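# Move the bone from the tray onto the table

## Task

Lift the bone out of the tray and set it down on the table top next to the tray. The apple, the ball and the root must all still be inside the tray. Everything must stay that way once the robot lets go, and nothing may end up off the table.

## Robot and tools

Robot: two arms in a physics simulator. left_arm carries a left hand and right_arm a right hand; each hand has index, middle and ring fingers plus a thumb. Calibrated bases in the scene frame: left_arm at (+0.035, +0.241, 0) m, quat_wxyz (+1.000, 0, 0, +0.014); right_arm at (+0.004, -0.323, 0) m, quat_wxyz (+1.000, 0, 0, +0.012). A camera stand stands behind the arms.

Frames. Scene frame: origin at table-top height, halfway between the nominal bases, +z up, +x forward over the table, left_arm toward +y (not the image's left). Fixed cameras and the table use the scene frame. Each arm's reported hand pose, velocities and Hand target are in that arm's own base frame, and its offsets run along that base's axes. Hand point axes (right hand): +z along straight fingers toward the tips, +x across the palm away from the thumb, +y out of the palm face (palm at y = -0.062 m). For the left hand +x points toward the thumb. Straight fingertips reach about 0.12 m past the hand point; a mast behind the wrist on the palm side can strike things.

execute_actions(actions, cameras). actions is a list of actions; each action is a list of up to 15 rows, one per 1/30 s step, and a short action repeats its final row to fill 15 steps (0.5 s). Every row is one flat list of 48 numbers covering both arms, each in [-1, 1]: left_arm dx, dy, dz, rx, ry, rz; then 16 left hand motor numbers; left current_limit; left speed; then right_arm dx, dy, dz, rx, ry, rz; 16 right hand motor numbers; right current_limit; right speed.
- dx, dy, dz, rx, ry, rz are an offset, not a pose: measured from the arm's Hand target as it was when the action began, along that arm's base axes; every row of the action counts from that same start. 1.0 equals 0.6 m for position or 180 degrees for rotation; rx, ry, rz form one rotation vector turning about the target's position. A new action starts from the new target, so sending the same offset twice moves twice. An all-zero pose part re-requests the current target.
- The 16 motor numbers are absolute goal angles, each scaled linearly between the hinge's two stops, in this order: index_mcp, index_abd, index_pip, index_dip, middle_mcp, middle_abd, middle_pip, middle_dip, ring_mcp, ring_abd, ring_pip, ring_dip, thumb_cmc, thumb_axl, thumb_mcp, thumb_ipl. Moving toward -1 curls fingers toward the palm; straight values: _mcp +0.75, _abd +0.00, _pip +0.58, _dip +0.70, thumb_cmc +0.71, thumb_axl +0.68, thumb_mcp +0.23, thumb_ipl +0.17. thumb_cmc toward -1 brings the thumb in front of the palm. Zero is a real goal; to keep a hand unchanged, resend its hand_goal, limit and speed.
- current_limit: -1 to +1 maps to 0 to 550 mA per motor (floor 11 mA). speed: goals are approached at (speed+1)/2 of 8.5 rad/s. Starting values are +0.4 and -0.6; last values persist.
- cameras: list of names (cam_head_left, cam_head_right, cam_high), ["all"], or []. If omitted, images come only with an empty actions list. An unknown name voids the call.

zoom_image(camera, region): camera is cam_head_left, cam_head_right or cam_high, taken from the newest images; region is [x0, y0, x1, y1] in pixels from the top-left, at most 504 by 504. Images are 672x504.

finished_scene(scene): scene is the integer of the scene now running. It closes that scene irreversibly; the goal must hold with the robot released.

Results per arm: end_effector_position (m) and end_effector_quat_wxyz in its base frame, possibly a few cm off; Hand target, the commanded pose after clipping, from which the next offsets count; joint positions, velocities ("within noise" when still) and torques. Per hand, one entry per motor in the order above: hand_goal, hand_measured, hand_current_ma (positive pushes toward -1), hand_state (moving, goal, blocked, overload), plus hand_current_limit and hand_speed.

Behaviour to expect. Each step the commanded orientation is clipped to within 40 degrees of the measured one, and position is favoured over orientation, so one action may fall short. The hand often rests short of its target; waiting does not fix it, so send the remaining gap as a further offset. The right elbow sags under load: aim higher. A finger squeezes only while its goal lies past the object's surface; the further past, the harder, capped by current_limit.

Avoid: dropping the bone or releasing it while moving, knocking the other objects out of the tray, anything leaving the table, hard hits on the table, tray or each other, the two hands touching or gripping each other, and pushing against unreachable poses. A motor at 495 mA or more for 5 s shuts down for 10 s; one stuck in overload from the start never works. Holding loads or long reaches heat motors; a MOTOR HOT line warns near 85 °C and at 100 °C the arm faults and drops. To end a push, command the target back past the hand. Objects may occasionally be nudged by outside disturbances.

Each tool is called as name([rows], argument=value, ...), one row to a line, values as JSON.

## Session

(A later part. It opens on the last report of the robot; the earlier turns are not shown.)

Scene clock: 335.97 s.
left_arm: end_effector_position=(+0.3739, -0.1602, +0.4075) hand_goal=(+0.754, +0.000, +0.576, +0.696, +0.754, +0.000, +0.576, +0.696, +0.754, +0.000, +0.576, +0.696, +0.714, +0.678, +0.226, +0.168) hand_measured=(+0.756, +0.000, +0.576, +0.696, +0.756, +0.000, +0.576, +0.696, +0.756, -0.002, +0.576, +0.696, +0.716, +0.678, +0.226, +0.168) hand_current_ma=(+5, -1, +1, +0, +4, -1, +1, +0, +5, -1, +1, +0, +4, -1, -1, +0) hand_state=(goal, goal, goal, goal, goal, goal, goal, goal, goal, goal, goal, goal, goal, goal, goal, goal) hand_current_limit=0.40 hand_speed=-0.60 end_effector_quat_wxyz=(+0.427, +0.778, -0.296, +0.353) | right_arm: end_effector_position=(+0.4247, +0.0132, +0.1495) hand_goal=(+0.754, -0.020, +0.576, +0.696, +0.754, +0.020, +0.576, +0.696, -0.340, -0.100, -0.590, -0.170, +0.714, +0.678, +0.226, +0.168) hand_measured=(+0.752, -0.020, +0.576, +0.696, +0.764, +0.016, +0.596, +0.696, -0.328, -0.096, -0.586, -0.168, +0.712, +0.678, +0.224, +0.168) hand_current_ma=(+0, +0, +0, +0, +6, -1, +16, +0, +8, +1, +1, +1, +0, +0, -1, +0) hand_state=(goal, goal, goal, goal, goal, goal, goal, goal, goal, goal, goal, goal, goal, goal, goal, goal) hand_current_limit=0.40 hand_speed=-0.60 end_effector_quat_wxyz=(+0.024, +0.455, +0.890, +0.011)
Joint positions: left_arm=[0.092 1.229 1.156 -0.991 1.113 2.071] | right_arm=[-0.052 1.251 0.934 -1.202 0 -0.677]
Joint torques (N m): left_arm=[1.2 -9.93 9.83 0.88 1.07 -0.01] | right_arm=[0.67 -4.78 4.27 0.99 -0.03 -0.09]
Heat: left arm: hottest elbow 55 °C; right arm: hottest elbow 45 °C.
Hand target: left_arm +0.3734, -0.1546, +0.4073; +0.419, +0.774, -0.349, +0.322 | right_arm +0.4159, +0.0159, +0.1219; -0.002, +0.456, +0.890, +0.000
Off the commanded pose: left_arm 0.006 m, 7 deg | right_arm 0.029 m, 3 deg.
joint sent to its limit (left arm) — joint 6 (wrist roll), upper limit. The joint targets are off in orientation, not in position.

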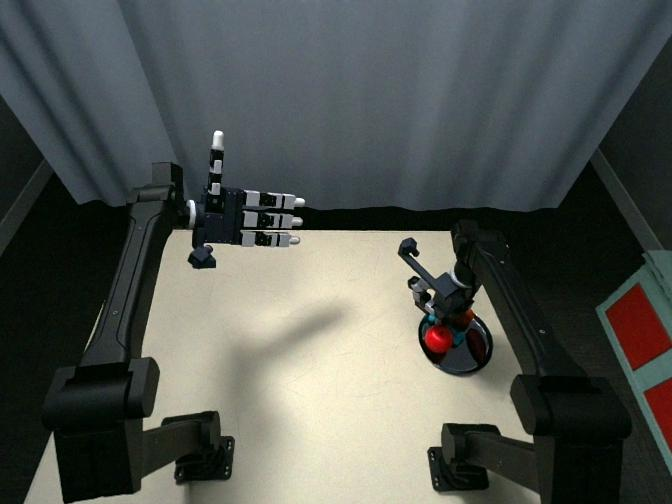

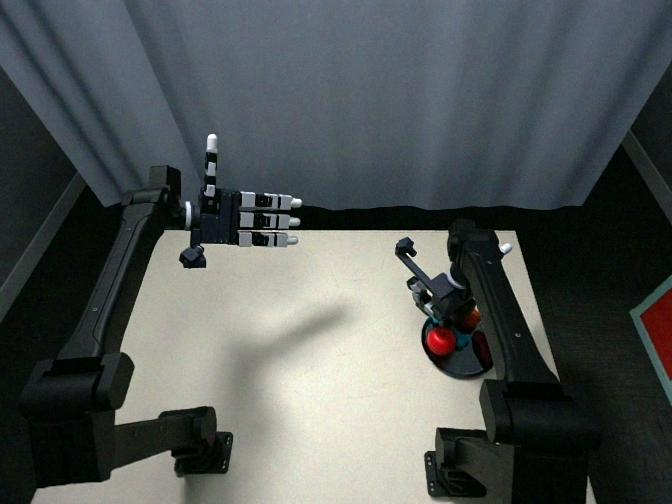

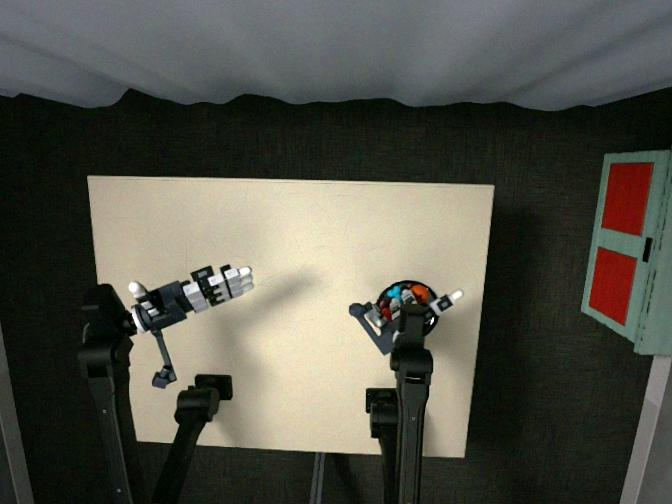

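execute_actions([
  [[0,0,0,0,0,0,0.754,0,0.576,0.696,0.754,0,0.576,0.696,0.754,0,0.576,0.696,0.714,0.678,0.226,0.168,0.4,-0.6,0.0067,0.0042,0.06,0,0,0,0.754,-0.02,0.576,0.696,0.754,0.02,0.576,0.696,-0.34,-0.1,-0.59,-0.17,0.714,0.678,0.226,0.168,0.4,-0.6]],
], cameras=["cam_head_left","cam_head_right","cam_high"])

zoom_image(camera="cam_high", region=[367, 270, 447, 350])

zoom_image(camera="cam_head_left", region=[410, 290, 490, 370])

Scene clock: 367.53 s.
left_arm: end_effector_position=(+0.3739, -0.1602, +0.4075) hand_goal=(+0.754, +0.000, +0.576, +0.696, +0.754, +0.000, +0.576, +0.696, +0.754, +0.000, +0.576, +0.696, +0.714, +0.678, +0.226, +0.168) hand_measured=(+0.756, +0.000, +0.576, +0.696, +0.756, +0.000, +0.576, +0.696, +0.756, -0.002, +0.576, +0.696, +0.716, +0.678, +0.226, +0.168) hand_current_ma=(+5, -1, +1, +0, +4, -1, +1, +0, +5, -1, +1, +0, +4, -1, -1, +0) hand_state=(goal, goal, goal, goal, goal, goal, goal, goal, goal, goal, goal, goal, goal, goal, goal, goal) hand_current_limit=0.40 hand_speed=-0.60 end_effector_quat_wxyz=(+0.427, +0.778, -0.296, +0.353) | right_arm: end_effector_position=(+0.4106, +0.0161, +0.1480) hand_goal=(+0.754, -0.020, +0.576, +0.696, +0.754, +0.020, +0.576, +0.696, -0.340, -0.100, -0.590, -0.170, +0.714, +0.678, +0.226, +0.168) hand_measured=(+0.752, -0.020, +0.576, +0.696, +0.744, +0.024, +0.578, +0.696, -0.328, -0.096, -0.586, -0.168, +0.712, +0.678, +0.224, +0.168) hand_current_ma=(-1, +0, +0, +0, -5, +1, +0, +0, +8, +1, +1, +1, +0, +0, -1, +0) hand_state=(goal, goal, goal, goal, goal, goal, goal, goal, goal, goal, goal, goal, goal, goal, goal, goal) hand_current_limit=0.40 hand_speed=-0.60 end_effector_quat_wxyz=(-0.005, +0.454, +0.891, -0.001)
Joint positions: left_arm=[0.092 1.229 1.156 -0.991 1.113 2.071] | right_arm=[-0.047 1.251 0.945 -1.275 -0.003 -0.675]
Joint torques (N m): left_arm=[1.2 -9.88 9.85 0.91 1.08 0.01] | right_arm=[1.03 -5.95 9.46 -0.23 0.05 -0.05]
Heat: left arm: hottest elbow 55 °C; right arm: hottest elbow 44 °C.
Hand target: left_arm +0.3734, -0.1546, +0.4073; +0.419, +0.774, -0.349, +0.322 | right_arm +0.4199, +0.0186, +0.1579; -0.002, +0.456, +0.890, +0.000
Off the commanded pose: left_arm 0.006 m, 7 deg | right_arm 0.014 m, 0 deg.
joint sent to its limit (left arm) — joint 6 (wrist roll), upper limit. The joint targets are off in orientation, not in position.

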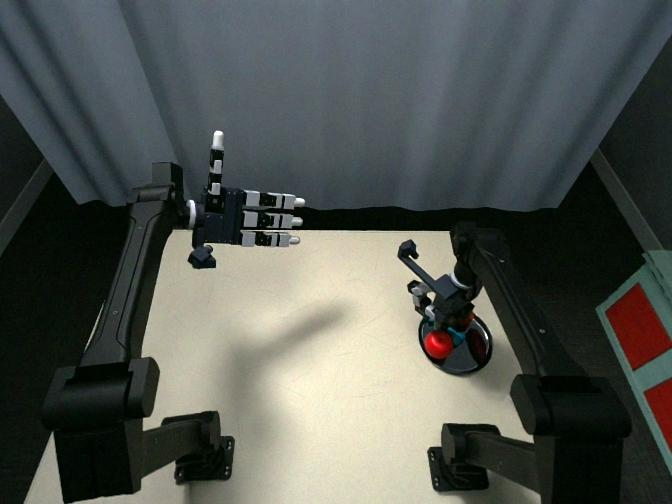

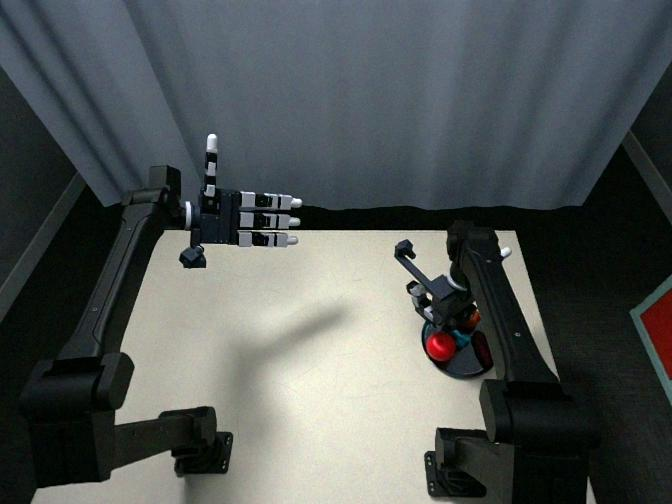

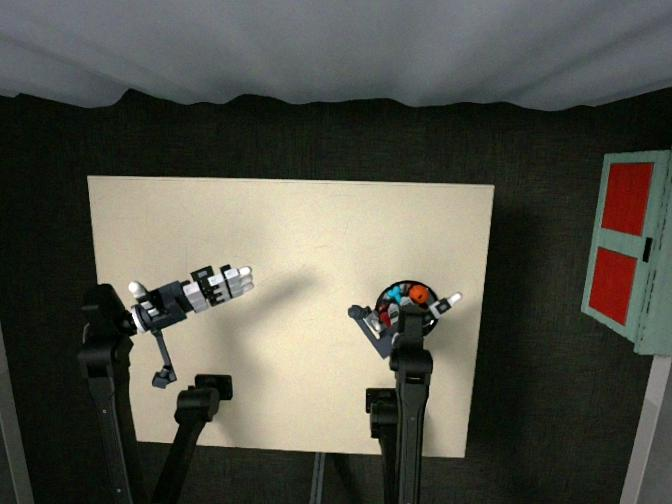

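Scaled by 6.300 from the camera's 672x504 image, which has a finer 960x720 frame.

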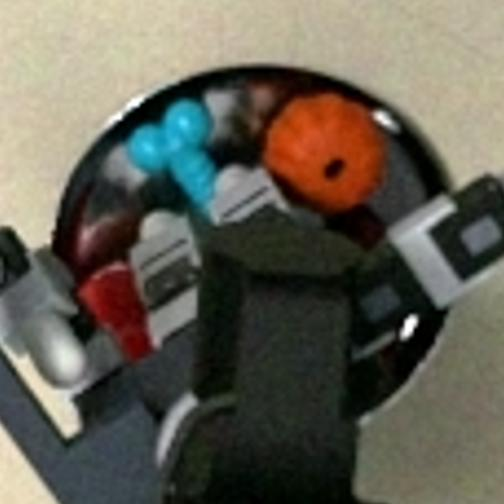

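Scaled by 6.300 from the camera's 672x504 image, which has a finer 960x720 frame.

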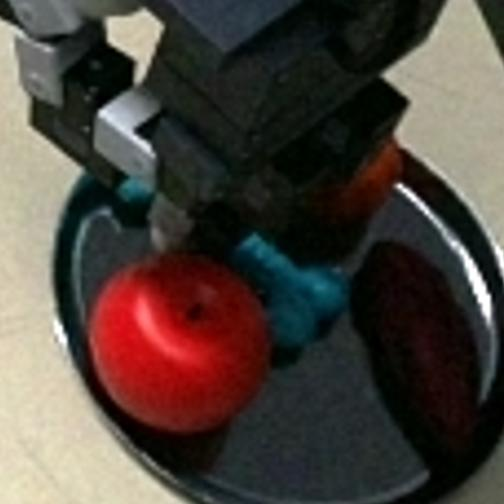

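execute_actions([
  [[0,0,0,0,0,0,0.754,0,0.576,0.696,0.754,0,0.576,0.696,0.754,0,0.576,0.696,0.714,0.678,0.226,0.168,0.4,-0.6,-0.0073,-0.0135,-0.03,0,0,0,0.754,-0.02,0.576,0.696,0.754,0.02,0.576,0.696,-0.34,-0.1,-0.59,-0.17,0.714,0.678,0.226,0.168,0.4,-0.6]],
], cameras=["cam_head_left","cam_head_right","cam_high"])

zoom_image(camera="cam_high", region=[367, 270, 447, 350])

zoom_image(camera="cam_head_left", region=[410, 290, 490, 370])

zoom_image(camera="cam_head_right", region=[410, 290, 490, 370])

Scene clock: 395.97 s.
left_arm: end_effector_position=(+0.3739, -0.1602, +0.4075) hand_goal=(+0.754, +0.000, +0.576, +0.696, +0.754, +0.000, +0.576, +0.696, +0.754, +0.000, +0.576, +0.696, +0.714, +0.678, +0.226, +0.168) hand_measured=(+0.756, +0.000, +0.576, +0.696, +0.756, +0.000, +0.576, +0.696, +0.756, -0.002, +0.576, +0.696, +0.716, +0.678, +0.226, +0.168) hand_current_ma=(+5, -1, +1, +0, +4, -1, +1, +0, +5, -1, +1, +0, +4, -1, -1, +0) hand_state=(goal, goal, goal, goal, goal, goal, goal, goal, goal, goal, goal, goal, goal, goal, goal, goal) hand_current_limit=0.40 hand_speed=-0.60 end_effector_quat_wxyz=(+0.427, +0.778, -0.296, +0.353) | right_arm: end_effector_position=(+0.4153, +0.0135, +0.1495) hand_goal=(+0.754, -0.020, +0.576, +0.696, +0.754, +0.020, +0.576, +0.696, -0.340, -0.100, -0.590, -0.170, +0.714, +0.678, +0.226, +0.168) hand_measured=(+0.752, -0.020, +0.576, +0.696, +0.748, +0.024, +0.578, +0.696, -0.328, -0.096, -0.586, -0.168, +0.712, +0.678, +0.224, +0.168) hand_current_ma=(-1, +0, +0, +0, -2, +1, +0, +0, +8, +1, +1, +1, +0, +0, -1, +0) hand_state=(goal, goal, goal, goal, goal, goal, goal, goal, goal, goal, goal, goal, goal, goal, goal, goal) hand_current_limit=0.40 hand_speed=-0.60 end_effector_quat_wxyz=(+0.003, +0.457, +0.890, +0.003)
Joint positions: left_arm=[0.092 1.229 1.156 -0.991 1.113 2.071] | right_arm=[-0.053 1.251 0.945 -1.256 -0.003 -0.675]
Joint torques (N m): left_arm=[1.26 -9.88 9.84 0.91 1.08 0] | right_arm=[-0.56 -5.71 6.08 1.06 0.07 -0.27]
Heat: left arm: hottest elbow 55 °C; right arm: hottest elbow 46 °C.
Hand target: left_arm +0.3734, -0.1546, +0.4073; +0.419, +0.774, -0.349, +0.322 | right_arm +0.4154, +0.0104, +0.1399; -0.002, +0.456, +0.890, +0.000
Off the commanded pose: left_arm 0.006 m, 7 deg | right_arm 0.010 m, 1 deg.
joint sent to its limit (left arm) — joint 6 (wrist roll), upper limit. The joint targets are off in orientation, not in position.

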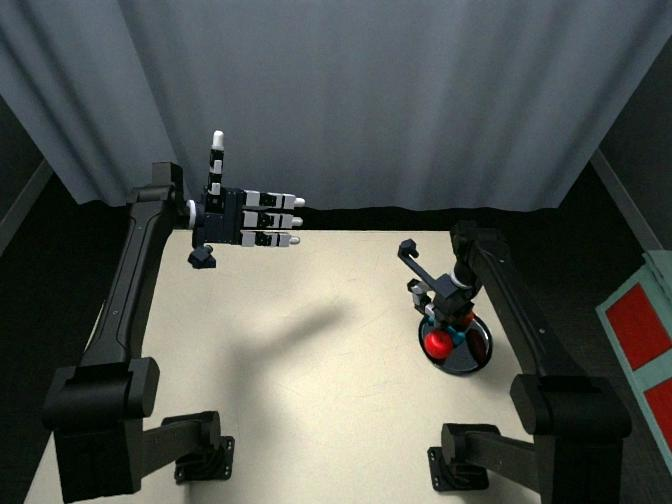

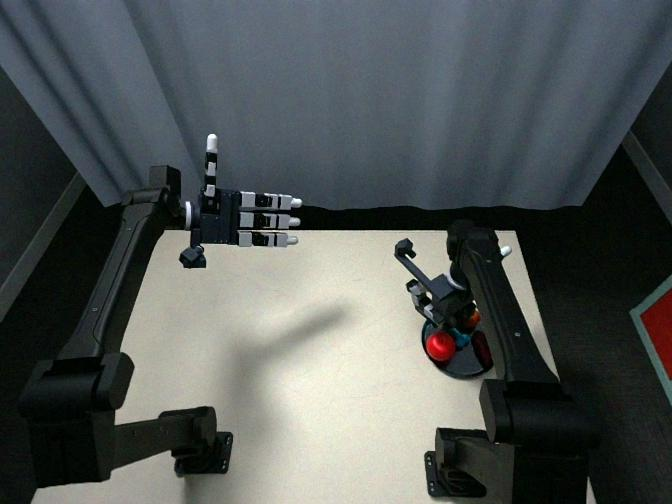

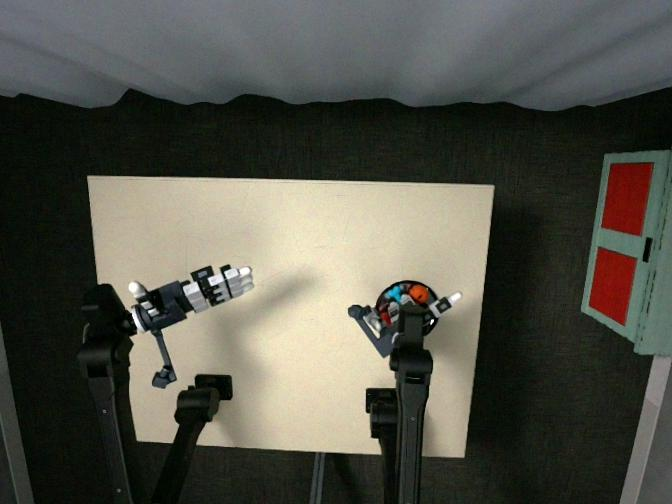

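Scaled by 6.300 from the camera's 672x504 image, which has a finer 960x720 frame.

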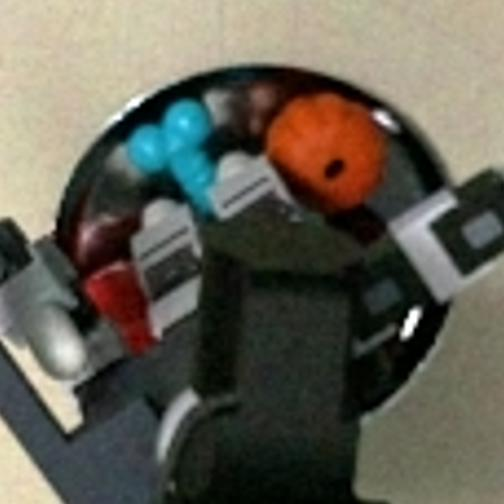

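Scaled by 6.300 from the camera's 672x504 image, which has a finer 960x720 frame.

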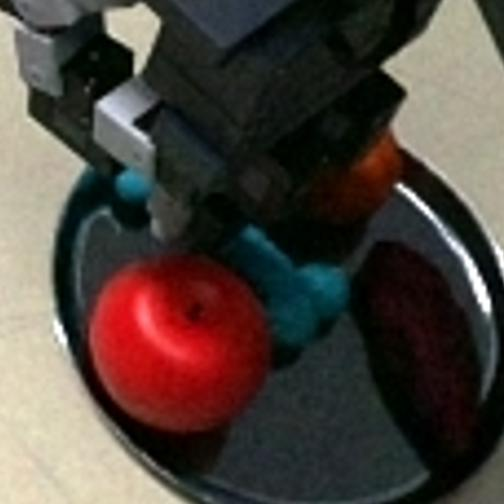

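Scaled by 6.300 from the camera's 672x504 image, which has a finer 960x720 frame.

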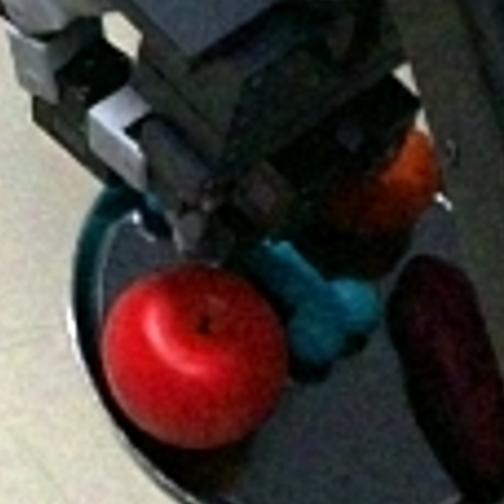

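execute_actions([
  [[0,0,0,0,0,0,0.754,0,0.576,0.696,0.754,0,0.576,0.696,0.754,0,0.576,0.696,0.714,0.678,0.226,0.168,0.4,-0.6,0,0,-0.025,0,0,0,0.754,-0.02,0.576,0.696,0.754,0.02,0.576,0.696,-0.34,-0.1,-0.59,-0.17,0.714,0.678,0.226,0.168,0.4,-0.6]],
], cameras=[])

Scene clock: 403.83 s.
left_arm: end_effector_position=(+0.3739, -0.1602, +0.4075) hand_goal=(+0.754, +0.000, +0.576, +0.696, +0.754, +0.000, +0.576, +0.696, +0.754, +0.000, +0.576, +0.696, +0.714, +0.678, +0.226, +0.168) hand_measured=(+0.756, +0.000, +0.576, +0.696, +0.756, +0.000, +0.576, +0.696, +0.756, -0.002, +0.576, +0.696, +0.716, +0.678, +0.226, +0.168) hand_current_ma=(+5, -1, +1, +0, +4, -1, +1, +0, +5, -1, +1, +0, +4, -1, -1, +0) hand_state=(goal, goal, goal, goal, goal, goal, goal, goal, goal, goal, goal, goal, goal, goal, goal, goal) hand_current_limit=0.40 hand_speed=-0.60 end_effector_quat_wxyz=(+0.427, +0.778, -0.296, +0.353) | right_arm: end_effector_position=(+0.4175, +0.0130, +0.1383) hand_goal=(+0.754, -0.020, +0.576, +0.696, +0.754, +0.020, +0.576, +0.696, -0.340, -0.100, -0.590, -0.170, +0.714, +0.678, +0.226, +0.168) hand_measured=(+0.752, -0.018, +0.576, +0.696, +0.750, +0.024, +0.578, +0.696, -0.328, -0.096, -0.586, -0.168, +0.712, +0.678, +0.224, +0.168) hand_current_ma=(+0, +0, +0, +0, -2, +1, +0, +0, +8, +1, +1, +1, +0, +0, -1, +0) hand_state=(goal, goal, goal, goal, goal, goal, goal, goal, goal, goal, goal, goal, goal, goal, goal, goal) hand_current_limit=0.40 hand_speed=-0.60 end_effector_quat_wxyz=(+0.008, +0.457, +0.889, +0.004)
Joint positions: left_arm=[0.092 1.229 1.156 -0.991 1.113 2.071] | right_arm=[-0.053 1.261 0.921 -1.212 -0.001 -0.675]
Joint torques (N m): left_arm=[1.14 -9.88 9.81 0.87 1.07 0] | right_arm=[-0.44 -5.48 5.64 1.01 -0.01 -0.26]
Heat: left arm: hottest elbow 55 °C; right arm: hottest elbow 46 °C.
Hand target: left_arm +0.3734, -0.1546, +0.4073; +0.419, +0.774, -0.349, +0.322 | right_arm +0.4155, +0.0104, +0.1249; -0.002, +0.456, +0.890, +0.000
Off the commanded pose: left_arm 0.006 m, 7 deg | right_arm 0.014 m, 1 deg.
joint sent to its limit (left arm) — joint 6 (wrist roll), upper limit. The joint targets are off in orientation, not in position.
No camera images: "cameras" was empty.

execute_actions([
  [[0,0,0,0,0,0,0.754,0,0.576,0.696,0.754,0,0.576,0.696,0.754,0,0.576,0.696,0.714,0.678,0.226,0.168,0.4,-0.6,-0.005,0,-0.018,0,0,0,0.754,-0.02,0.576,0.696,0.754,0.02,0.576,0.696,-0.34,-0.1,-0.59,-0.17,0.714,0.678,0.226,0.168,0.4,-0.6]],
], cameras=["cam_head_left","cam_high"])

zoom_image(camera="cam_high", region=[367, 270, 447, 350])

zoom_image(camera="cam_head_left", region=[410, 290, 490, 370])

Scene clock: 415.07 s.
left_arm: end_effector_position=(+0.3739, -0.1602, +0.4075) hand_goal=(+0.754, +0.000, +0.576, +0.696, +0.754, +0.000, +0.576, +0.696, +0.754, +0.000, +0.576, +0.696, +0.714, +0.678, +0.226, +0.168) hand_measured=(+0.756, +0.000, +0.576, +0.696, +0.756, +0.000, +0.576, +0.696, +0.756, -0.002, +0.576, +0.696, +0.716, +0.678, +0.226, +0.168) hand_current_ma=(+5, -1, +1, +0, +4, -1, +1, +0, +5, -1, +1, +0, +4, -1, -1, +0) hand_state=(goal, goal, goal, goal, goal, goal, goal, goal, goal, goal, goal, goal, goal, goal, goal, goal) hand_current_limit=0.40 hand_speed=-0.60 end_effector_quat_wxyz=(+0.427, +0.778, -0.296, +0.353) | right_arm: end_effector_position=(+0.4170, +0.0128, +0.1320) hand_goal=(+0.754, -0.020, +0.576, +0.696, +0.754, +0.020, +0.576, +0.696, -0.340, -0.100, -0.590, -0.170, +0.714, +0.678, +0.226, +0.168) hand_measured=(+0.754, -0.018, +0.576, +0.696, +0.752, +0.020, +0.576, +0.696, -0.328, -0.096, -0.586, -0.168, +0.712, +0.678, +0.224, +0.168) hand_current_ma=(+0, +0, +0, +0, +0, +0, +0, +0, +8, +1, +1, +1, +0, +0, -1, +0) hand_state=(goal, goal, goal, goal, goal, goal, goal, goal, goal, goal, goal, goal, goal, goal, goal, goal) hand_current_limit=0.40 hand_speed=-0.60 end_effector_quat_wxyz=(+0.012, +0.457, +0.889, +0.006)
Joint positions: left_arm=[0.092 1.229 1.156 -0.991 1.113 2.071] | right_arm=[-0.054 1.262 0.902 -1.185 -0.001 -0.675]
Joint torques (N m): left_arm=[1.32 -9.88 9.81 0.85 1.07 0] | right_arm=[-0.44 -5.13 5.01 1.17 -0.02 -0.27]
Heat: left arm: hottest elbow 55 °C; right arm: hottest elbow 45 °C.
Hand target: left_arm +0.3734, -0.1546, +0.4073; +0.419, +0.774, -0.349, +0.322 | right_arm +0.4125, +0.0104, +0.1141; -0.002, +0.455, +0.890, +0.000
Off the commanded pose: left_arm 0.006 m, 7 deg | right_arm 0.019 m, 2 deg.
joint sent to its limit (left arm) — joint 6 (wrist roll), upper limit. The joint targets are off in orientation, not in position.
Images, in order (width x height): cam_head_left 672x504, cam_high 672x504.

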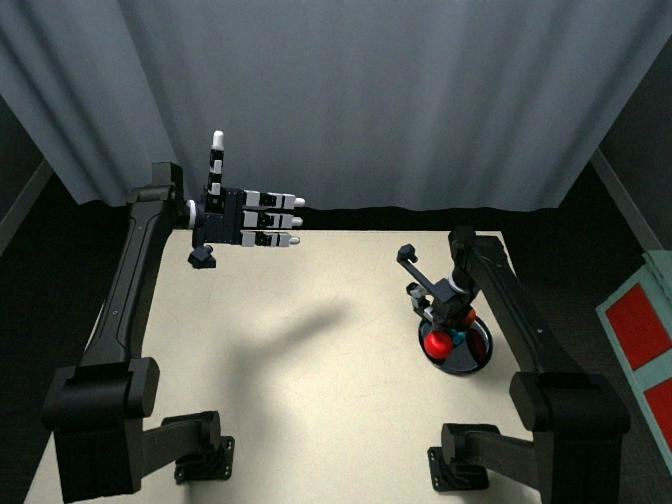

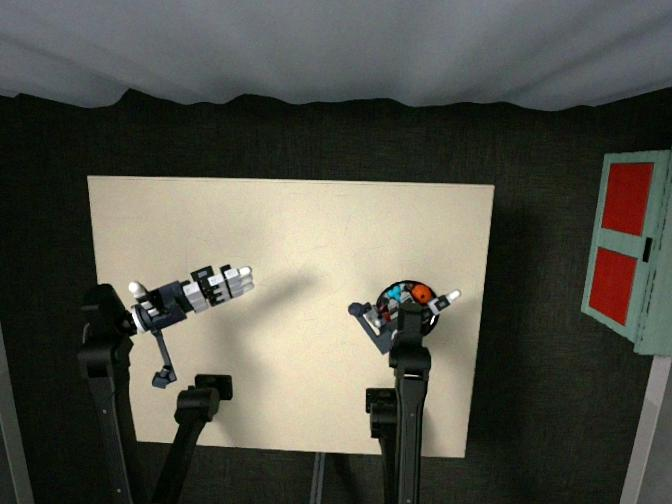

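Scaled by 6.300 from the camera's 672x504 image, which has a finer 960x720 frame.

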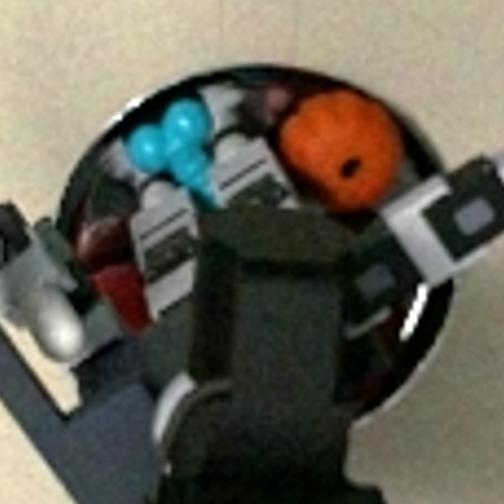

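Scaled by 6.300 from the camera's 672x504 image, which has a finer 960x720 frame.

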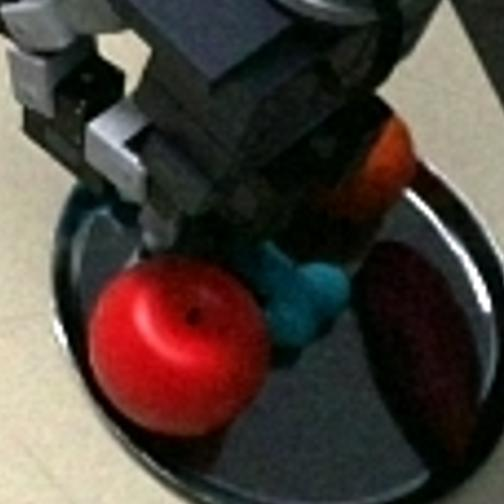

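execute_actions([
  [[0,0,0,0,0,0,0.754,0,0.576,0.696,0.754,0,0.576,0.696,0.754,0,0.576,0.696,0.714,0.678,0.226,0.168,0.4,-0.6,0.01,0,0.032,0,0,0,0.754,-0.02,0.576,0.696,0.754,0.02,0.576,0.696,-0.34,-0.1,-0.59,-0.17,0.714,0.678,0.226,0.168,0.4,-0.6]],
  [[0,0,0,0,0,0,0.754,0,0.576,0.696,0.754,0,0.576,0.696,0.754,0,0.576,0.696,0.714,0.678,0.226,0.168,0.4,-0.6,0.012,0,0.016,0,0,0,0.754,-0.25,0.576,0.696,0.754,0.25,0.576,0.696,-0.34,-0.1,-0.59,-0.17,0.714,0.678,0.226,0.168,0.7,-0.85]],
  [[0,0,0,0,0,0,0.754,0,0.576,0.696,0.754,0,0.576,0.696,0.754,0,0.576,0.696,0.714,0.678,0.226,0.168,0.4,-0.6,0,0,0,0,0,0,0.754,-0.25,0.576,0.696,0.754,0.25,0.576,0.696,-0.34,-0.1,-0.59,-0.17,0.714,0.678,0.226,0.168,0.7,-0.85]],
], cameras=["cam_head_left","cam_high"])

zoom_image(camera="cam_high", region=[367, 270, 447, 350])

zoom_image(camera="cam_head_left", region=[410, 290, 490, 370])

Scene clock: 445.00 s.
left_arm: end_effector_position=(+0.3739, -0.1602, +0.4075) hand_goal=(+0.754, +0.000, +0.576, +0.696, +0.754, +0.000, +0.576, +0.696, +0.754, +0.000, +0.576, +0.696, +0.714, +0.678, +0.226, +0.168) hand_measured=(+0.756, +0.000, +0.576, +0.696, +0.756, +0.000, +0.576, +0.696, +0.756, -0.002, +0.576, +0.696, +0.716, +0.678, +0.226, +0.168) hand_current_ma=(+5, -1, +1, +0, +4, -1, +1, +0, +5, -1, +1, +0, +4, -1, -1, +0) hand_state=(goal, goal, goal, goal, goal, goal, goal, goal, goal, goal, goal, goal, goal, goal, goal, goal) hand_current_limit=0.40 hand_speed=-0.60 end_effector_quat_wxyz=(+0.427, +0.778, -0.296, +0.353) | right_arm: end_effector_position=(+0.4107, +0.0131, +0.1300) hand_goal=(+0.754, -0.250, +0.576, +0.696, +0.754, +0.250, +0.576, +0.696, -0.340, -0.100, -0.590, -0.170, +0.714, +0.678, +0.226, +0.168) hand_measured=(+0.744, -0.034, +0.572, +0.694, +0.746, +0.050, +0.572, +0.696, -0.328, -0.096, -0.586, -0.168, +0.712, +0.678, +0.224, +0.168) hand_current_ma=(-6, +467, -1, +0, -4, -467, -1, +0, +8, +1, +1, +1, +0, +0, -1, +0) hand_state=(goal, blocked, goal, goal, goal, blocked, goal, goal, goal, goal, goal, goal, goal, goal, goal, goal) hand_current_limit=0.70 hand_speed=-0.85 end_effector_quat_wxyz=(-0.007, +0.457, +0.889, -0.003)
Joint positions: left_arm=[0.092 1.229 1.156 -0.991 1.113 2.071] | right_arm=[-0.054 1.271 0.914 -1.229 0 -0.675]
Joint torques (N m): left_arm=[1.14 -9.88 9.8 0.91 1.06 0.01] | right_arm=[-0.21 -5.54 10.5 -0.27 -0.03 -0.25]
Heat: left arm: hottest elbow 55 °C; right arm: hottest elbow 45 °C.
Hand target: left_arm +0.3734, -0.1546, +0.4073; +0.419, +0.774, -0.349, +0.322 | right_arm +0.4256, +0.0105, +0.1427; -0.002, +0.456, +0.890, +0.000
Off the commanded pose: left_arm 0.006 m, 7 deg | right_arm 0.020 m, 1 deg.
joint sent to its limit (left arm) — joint 6 (wrist roll), upper limit. The joint targets are off in orientation, not in position.
Images, in order (width x height): cam_head_left 672x504, cam_high 672x504.

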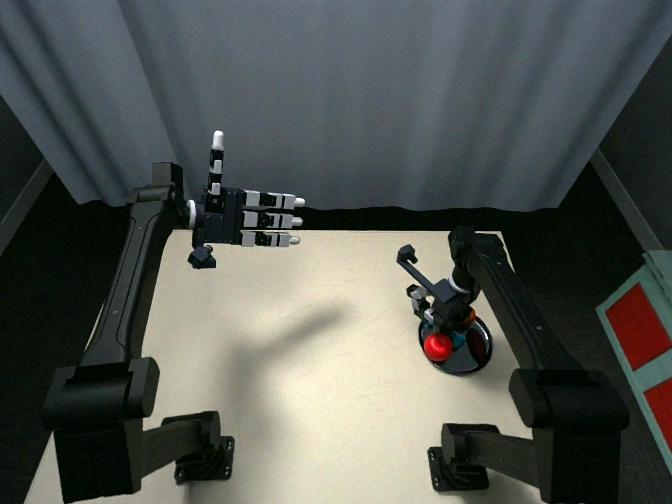

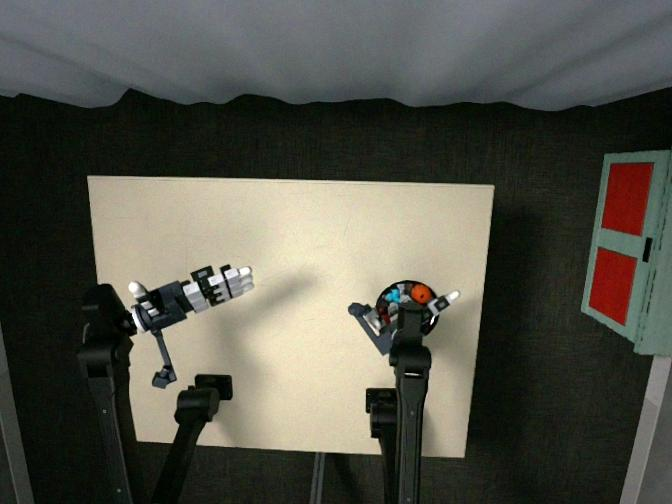

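Scaled by 6.300 from the camera's 672x504 image, which has a finer 960x720 frame.

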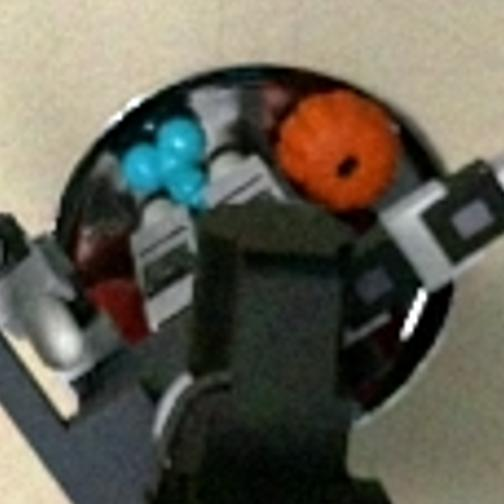

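Scaled by 6.300 from the camera's 672x504 image, which has a finer 960x720 frame.

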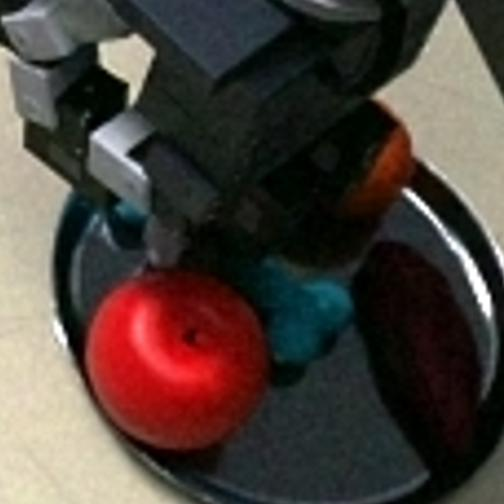

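execute_actions([
  [[0,0,0,0,0,0,0.754,0,0.576,0.696,0.754,0,0.576,0.696,0.754,0,0.576,0.696,0.714,0.678,0.226,0.168,0.4,-0.6,0.008,0,0.02,0,0,0,0.754,-0.27,0.576,0.696,0.754,0.27,0.576,0.696,-0.34,-0.1,-0.59,-0.17,0.714,0.678,0.226,0.168,0.7,-0.85]],
  [[0,0,0,0,0,0,0.754,0,0.576,0.696,0.754,0,0.576,0.696,0.754,0,0.576,0.696,0.714,0.678,0.226,0.168,0.4,-0.6,0.004,0,0.025,0,0,0,0.754,-0.27,0.576,0.696,0.754,0.27,0.576,0.696,-0.34,-0.1,-0.59,-0.17,0.714,0.678,0.226,0.168,0.7,-0.85]],
], cameras=["cam_head_left","cam_head_right","cam_high"])

zoom_image(camera="cam_high", region=[367, 270, 447, 350])

zoom_image(camera="cam_head_left", region=[410, 290, 490, 370])

Scene clock: 456.97 s.
left_arm: end_effector_position=(+0.3739, -0.1602, +0.4075) hand_goal=(+0.754, +0.000, +0.576, +0.696, +0.754, +0.000, +0.576, +0.696, +0.754, +0.000, +0.576, +0.696, +0.714, +0.678, +0.226, +0.168) hand_measured=(+0.756, +0.000, +0.576, +0.696, +0.756, +0.000, +0.576, +0.696, +0.756, -0.002, +0.576, +0.696, +0.716, +0.678, +0.226, +0.168) hand_current_ma=(+5, -1, +1, +0, +4, -1, +1, +0, +5, -1, +1, +0, +4, -1, -1, +0) hand_state=(goal, goal, goal, goal, goal, goal, goal, goal, goal, goal, goal, goal, goal, goal, goal, goal) hand_current_limit=0.40 hand_speed=-0.60 end_effector_quat_wxyz=(+0.427, +0.778, -0.296, +0.353) | right_arm: end_effector_position=(+0.4136, +0.0129, +0.1490) hand_goal=(+0.754, -0.270, +0.576, +0.696, +0.754, +0.270, +0.576, +0.696, -0.340, -0.100, -0.590, -0.170, +0.714, +0.678, +0.226, +0.168) hand_measured=(+0.752, -0.036, +0.574, +0.694, +0.746, +0.050, +0.572, +0.696, -0.328, -0.096, -0.586, -0.168, +0.712, +0.678, +0.224, +0.168) hand_current_ma=(+0, +468, +0, +0, -4, -467, -1, +0, +8, +1, +1, +1, +0, +0, -1, +0) hand_state=(goal, blocked, goal, goal, goal, blocked, goal, goal, goal, goal, goal, goal, goal, goal, goal, goal) hand_current_limit=0.70 hand_speed=-0.85 end_effector_quat_wxyz=(-0.018, +0.457, +0.889, -0.008)
Joint positions: left_arm=[0.092 1.229 1.156 -0.991 1.113 2.071] | right_arm=[-0.054 1.276 0.976 -1.31 0 -0.675]
Joint torques (N m): left_arm=[1.38 -9.88 9.83 0.9 1.08 -0.01] | right_arm=[-0.26 -6.36 11.25 -0.08 -0.02 -0.24]
Heat: left arm: hottest elbow 55 °C; right arm: hottest elbow 47 °C.
Hand target: left_arm +0.3734, -0.1546, +0.4073; +0.419, +0.774, -0.349, +0.322 | right_arm +0.4328, +0.0105, +0.1698; -0.002, +0.456, +0.890, +0.000
Off the commanded pose: left_arm 0.006 m, 7 deg | right_arm 0.029 m, 2 deg.
joint sent to its limit (left arm) — joint 6 (wrist roll), upper limit. The joint targets are off in orientation, not in position.

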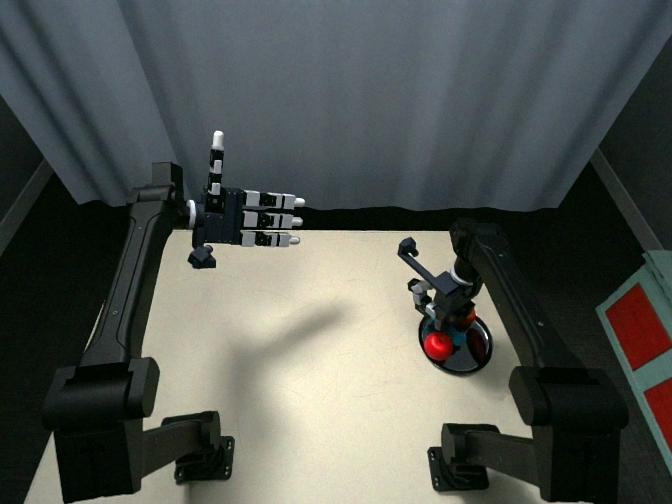

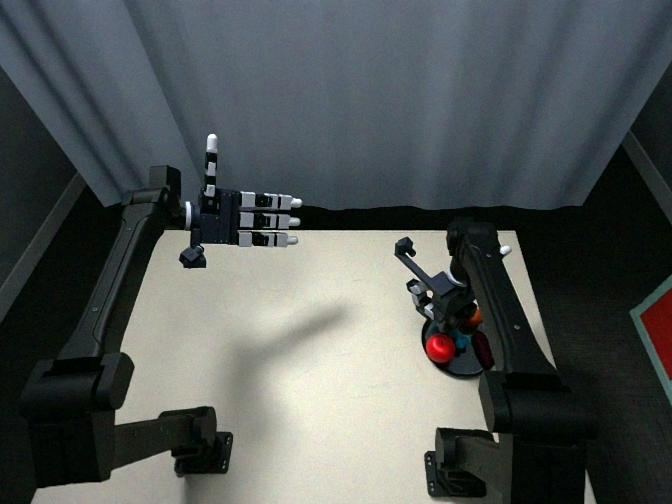

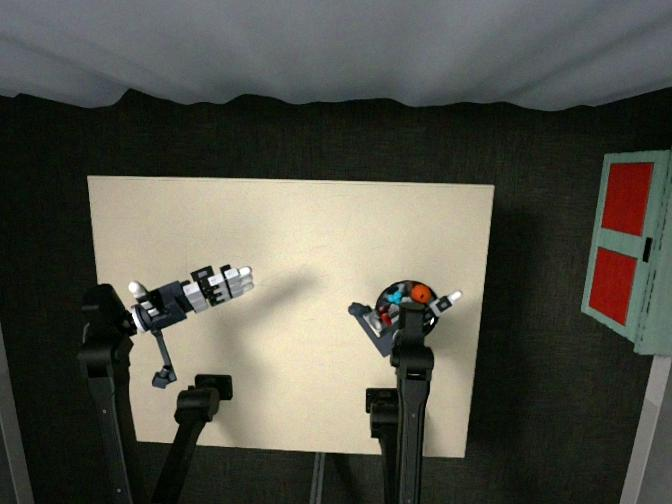

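Scaled by 6.300 from the camera's 672x504 image, which has a finer 960x720 frame.

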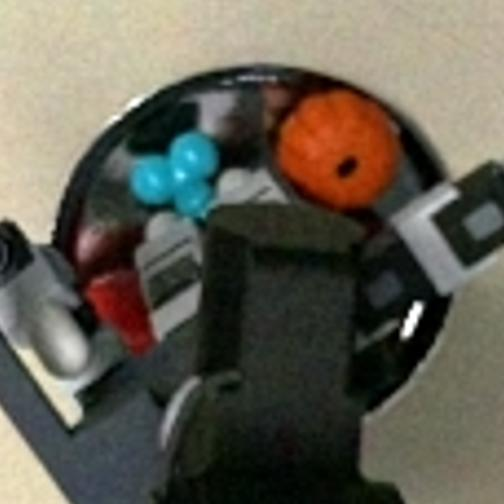

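Scaled by 6.300 from the camera's 672x504 image, which has a finer 960x720 frame.

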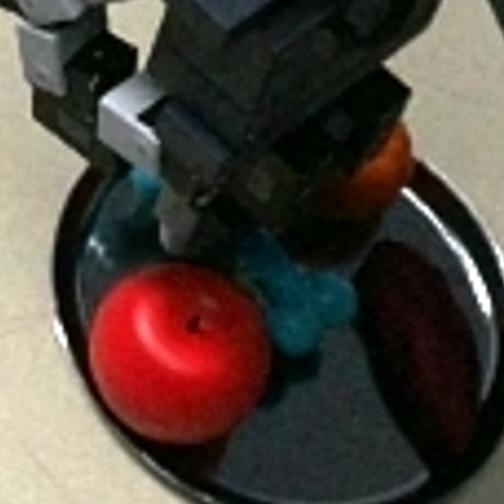

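execute_actions([
  [[0,0,0,0,0,0,0.754,0,0.576,0.696,0.754,0,0.576,0.696,0.754,0,0.576,0.696,0.714,0.678,0.226,0.168,0.4,-0.6,0,0,0.05,0,0,0,0.754,-0.27,0.576,0.696,0.754,0.27,0.576,0.696,-0.34,-0.1,-0.59,-0.17,0.714,0.678,0.226,0.168,0.7,-0.85]],
  [[0,0,0,0,0,0,0.754,0,0.576,0.696,0.754,0,0.576,0.696,0.754,0,0.576,0.696,0.714,0.678,0.226,0.168,0.4,-0.6,0,0,0.05,0,0,0,0.754,-0.27,0.576,0.696,0.754,0.27,0.576,0.696,-0.34,-0.1,-0.59,-0.17,0.714,0.678,0.226,0.168,0.7,-0.85]],
  [[0,0,0,0,0,0,0.754,0,0.576,0.696,0.754,0,0.576,0.696,0.754,0,0.576,0.696,0.714,0.678,0.226,0.168,0.4,-0.6,0,0,0.05,0,0,0,0.754,-0.27,0.576,0.696,0.754,0.27,0.576,0.696,-0.34,-0.1,-0.59,-0.17,0.714,0.678,0.226,0.168,0.7,-0.85]],
], cameras=["cam_head_left","cam_high"])

zoom_image(camera="cam_head_left", region=[410, 280, 500, 370])

Scene clock: 482.13 s.
left_arm: end_effector_position=(+0.3739, -0.1602, +0.4075) hand_goal=(+0.754, +0.000, +0.576, +0.696, +0.754, +0.000, +0.576, +0.696, +0.754, +0.000, +0.576, +0.696, +0.714, +0.678, +0.226, +0.168) hand_measured=(+0.756, +0.000, +0.576, +0.696, +0.756, +0.000, +0.576, +0.696, +0.756, -0.002, +0.576, +0.696, +0.716, +0.678, +0.226, +0.168) hand_current_ma=(+5, -1, +1, +0, +4, -1, +1, +0, +5, -1, +1, +0, +4, -1, -1, +0) hand_state=(goal, goal, goal, goal, goal, goal, goal, goal, goal, goal, goal, goal, goal, goal, goal, goal) hand_current_limit=0.40 hand_speed=-0.60 end_effector_quat_wxyz=(+0.427, +0.778, -0.296, +0.353) | right_arm: end_effector_position=(+0.4200, +0.0126, +0.2270) hand_goal=(+0.754, -0.270, +0.576, +0.696, +0.754, +0.270, +0.576, +0.696, -0.340, -0.100, -0.590, -0.170, +0.714, +0.678, +0.226, +0.168) hand_measured=(+0.752, -0.036, +0.574, +0.694, +0.746, +0.050, +0.572, +0.696, -0.328, -0.096, -0.586, -0.168, +0.712, +0.678, +0.224, +0.168) hand_current_ma=(+0, +467, +0, +0, -4, -467, -1, +0, +8, +1, +1, +1, +0, +0, -1, +0) hand_state=(goal, blocked, goal, goal, goal, blocked, goal, goal, goal, goal, goal, goal, goal, goal, goal, goal) hand_current_limit=0.70 hand_speed=-0.85 end_effector_quat_wxyz=(-0.031, +0.457, +0.889, -0.014)
Joint positions: left_arm=[0.092 1.229 1.156 -0.991 1.113 2.071] | right_arm=[-0.054 1.27 1.184 -1.552 0 -0.675]
Joint torques (N m): left_arm=[1.38 -9.82 9.85 0.85 1.07 -0.01] | right_arm=[-0.21 -9.05 11.66 -0.13 -0.01 -0.23]
Heat: left arm: hottest elbow 55 °C; right arm: hottest elbow 50 °C.
Hand target: left_arm +0.3734, -0.1546, +0.4073; +0.419, +0.774, -0.349, +0.322 | right_arm +0.4328, +0.0105, +0.2598; -0.002, +0.456, +0.890, +0.000
Off the commanded pose: left_arm 0.006 m, 7 deg | right_arm 0.035 m, 4 deg.
joint sent to its limit (left arm) — joint 6 (wrist roll), upper limit. The joint targets are off in orientation, not in position.
Images, in order (width x height): cam_head_left 672x504, cam_high 672x504.

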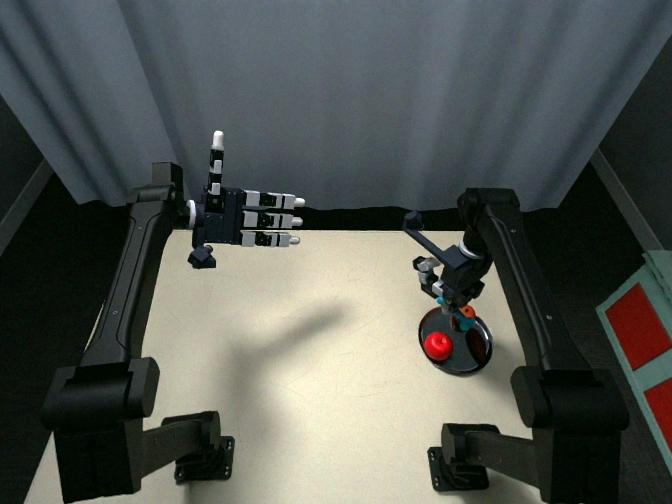

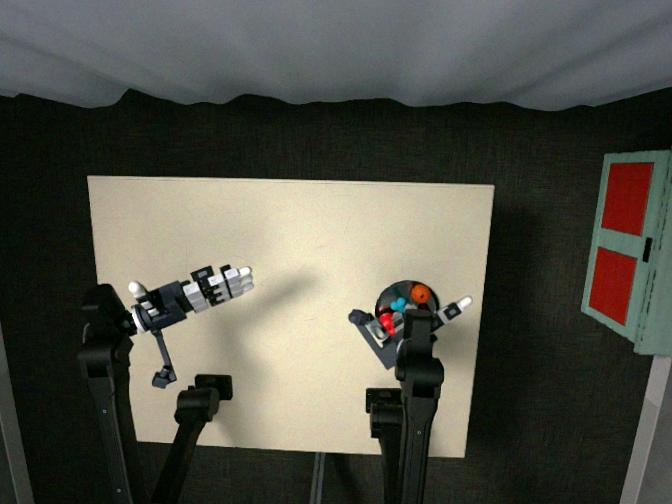

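Scaled by 5.600 from the camera's 672x504 image, which has a finer 960x720 frame.

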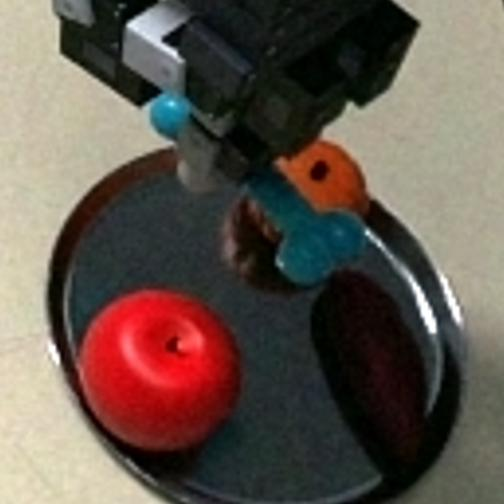

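execute_actions([
  [[0,0.05,0,0,0,0,0.754,0,0.576,0.696,0.754,0,0.576,0.696,0.754,0,0.576,0.696,0.714,0.678,0.226,0.168,0.4,-0.6,-0.015,0.08,0.01,0,0,0,0.754,-0.27,0.576,0.696,0.754,0.27,0.576,0.696,-0.34,-0.1,-0.59,-0.17,0.714,0.678,0.226,0.168,0.7,-0.85]],
  [[0,0.05,0,0,0,0,0.754,0,0.576,0.696,0.754,0,0.576,0.696,0.754,0,0.576,0.696,0.714,0.678,0.226,0.168,0.4,-0.6,-0.026,0.1,0,0,0,0,0.754,-0.27,0.576,0.696,0.754,0.27,0.576,0.696,-0.34,-0.1,-0.59,-0.17,0.714,0.678,0.226,0.168,0.7,-0.85]],
  [[0,0.05,0,0,0,0,0.754,0,0.576,0.696,0.754,0,0.576,0.696,0.754,0,0.576,0.696,0.714,0.678,0.226,0.168,0.4,-0.6,-0.026,0.1,0,0,0,0,0.754,-0.27,0.576,0.696,0.754,0.27,0.576,0.696,-0.34,-0.1,-0.59,-0.17,0.714,0.678,0.226,0.168,0.7,-0.85]],
], cameras=["cam_head_left","cam_high"])

zoom_image(camera="cam_head_left", region=[360, 270, 500, 390])

Scene clock: 521.27 s.
left_arm: end_effector_position=(+0.3757, -0.0682, +0.4070) hand_goal=(+0.754, +0.000, +0.576, +0.696, +0.754, +0.000, +0.576, +0.696, +0.754, +0.000, +0.576, +0.696, +0.714, +0.678, +0.226, +0.168) hand_measured=(+0.758, +0.000, +0.576, +0.696, +0.758, +0.000, +0.576, +0.696, +0.756, -0.002, +0.576, +0.696, +0.718, +0.678, +0.226, +0.168) hand_current_ma=(+6, -1, +1, +0, +6, -1, +1, +0, +5, -1, +1, +0, +6, -1, -1, +0) hand_state=(goal, goal, goal, goal, goal, goal, goal, goal, goal, goal, goal, goal, goal, goal, goal, goal) hand_current_limit=0.40 hand_speed=-0.60 end_effector_quat_wxyz=(+0.434, +0.766, -0.212, +0.424) | right_arm: end_effector_position=(+0.3795, +0.1743, +0.2389) hand_goal=(+0.754, -0.270, +0.576, +0.696, +0.754, +0.270, +0.576, +0.696, -0.340, -0.100, -0.590, -0.170, +0.714, +0.678, +0.226, +0.168) hand_measured=(+0.754, -0.036, +0.574, +0.694, +0.748, +0.050, +0.572, +0.696, -0.328, -0.098, -0.586, -0.168, +0.714, +0.678, +0.224, +0.168) hand_current_ma=(+0, +467, +0, +0, -3, -467, -1, +0, +8, +1, +1, +1, +0, +0, -1, +0) hand_state=(goal, blocked, goal, goal, goal, blocked, goal, goal, goal, goal, goal, goal, goal, goal, goal, goal) hand_current_limit=0.70 hand_speed=-0.85 end_effector_quat_wxyz=(-0.019, +0.449, +0.893, -0.018)
Joint positions: left_arm=[0.347 1.198 1.064 -0.915 1.262 2.071] | right_arm=[0.442 1.235 1.184 -1.571 -0.008 -0.197]
Joint torques (N m): left_arm=[1.14 -9.47 9.63 1.37 1.11 0] | right_arm=[0.21 -7.18 11.52 -0.01 0.25 -0.04]
Heat: left arm: hottest elbow 56 °C; right arm: hottest elbow 54 °C.
Hand target: left_arm +0.3735, -0.0645, +0.4072; +0.419, +0.774, -0.349, +0.322 | right_arm +0.3926, +0.1784, +0.2659; -0.002, +0.456, +0.890, +0.000
Off the commanded pose: left_arm 0.004 m, 20 deg | right_arm 0.030 m, 3 deg.
joint sent to its limit (left arm) — joint 6 (wrist roll), upper limit. The joint targets are off in orientation, not in position.
Images, in order (width x height): cam_head_left 672x504, cam_high 672x504.

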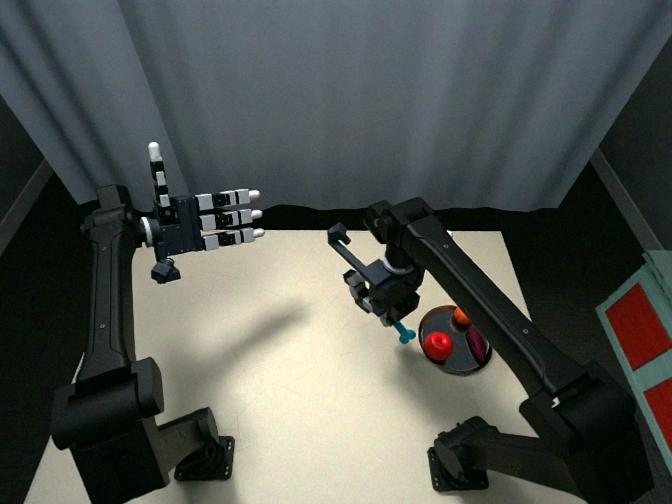

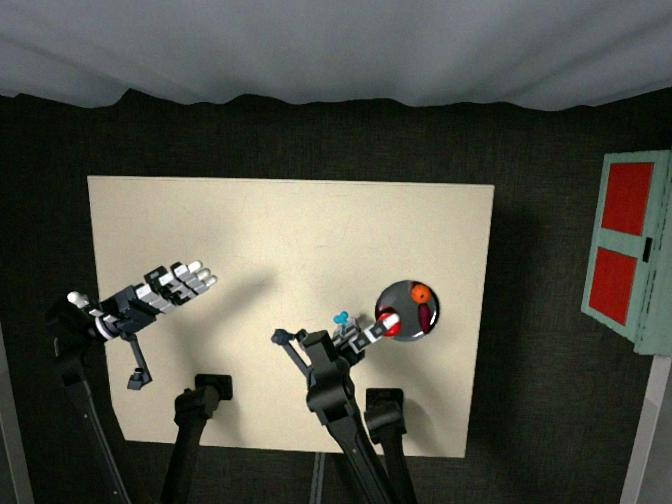

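Scaled by 3.600 from the camera's 672x504 image, which has a finer 960x720 frame.

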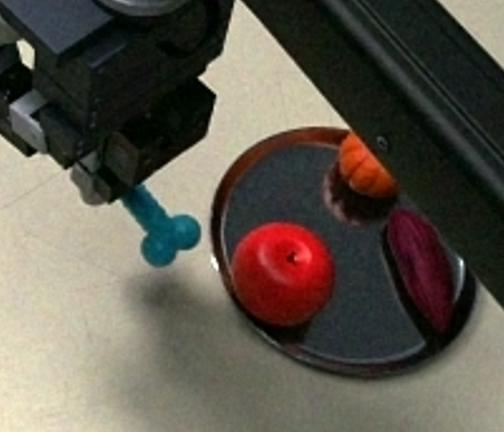

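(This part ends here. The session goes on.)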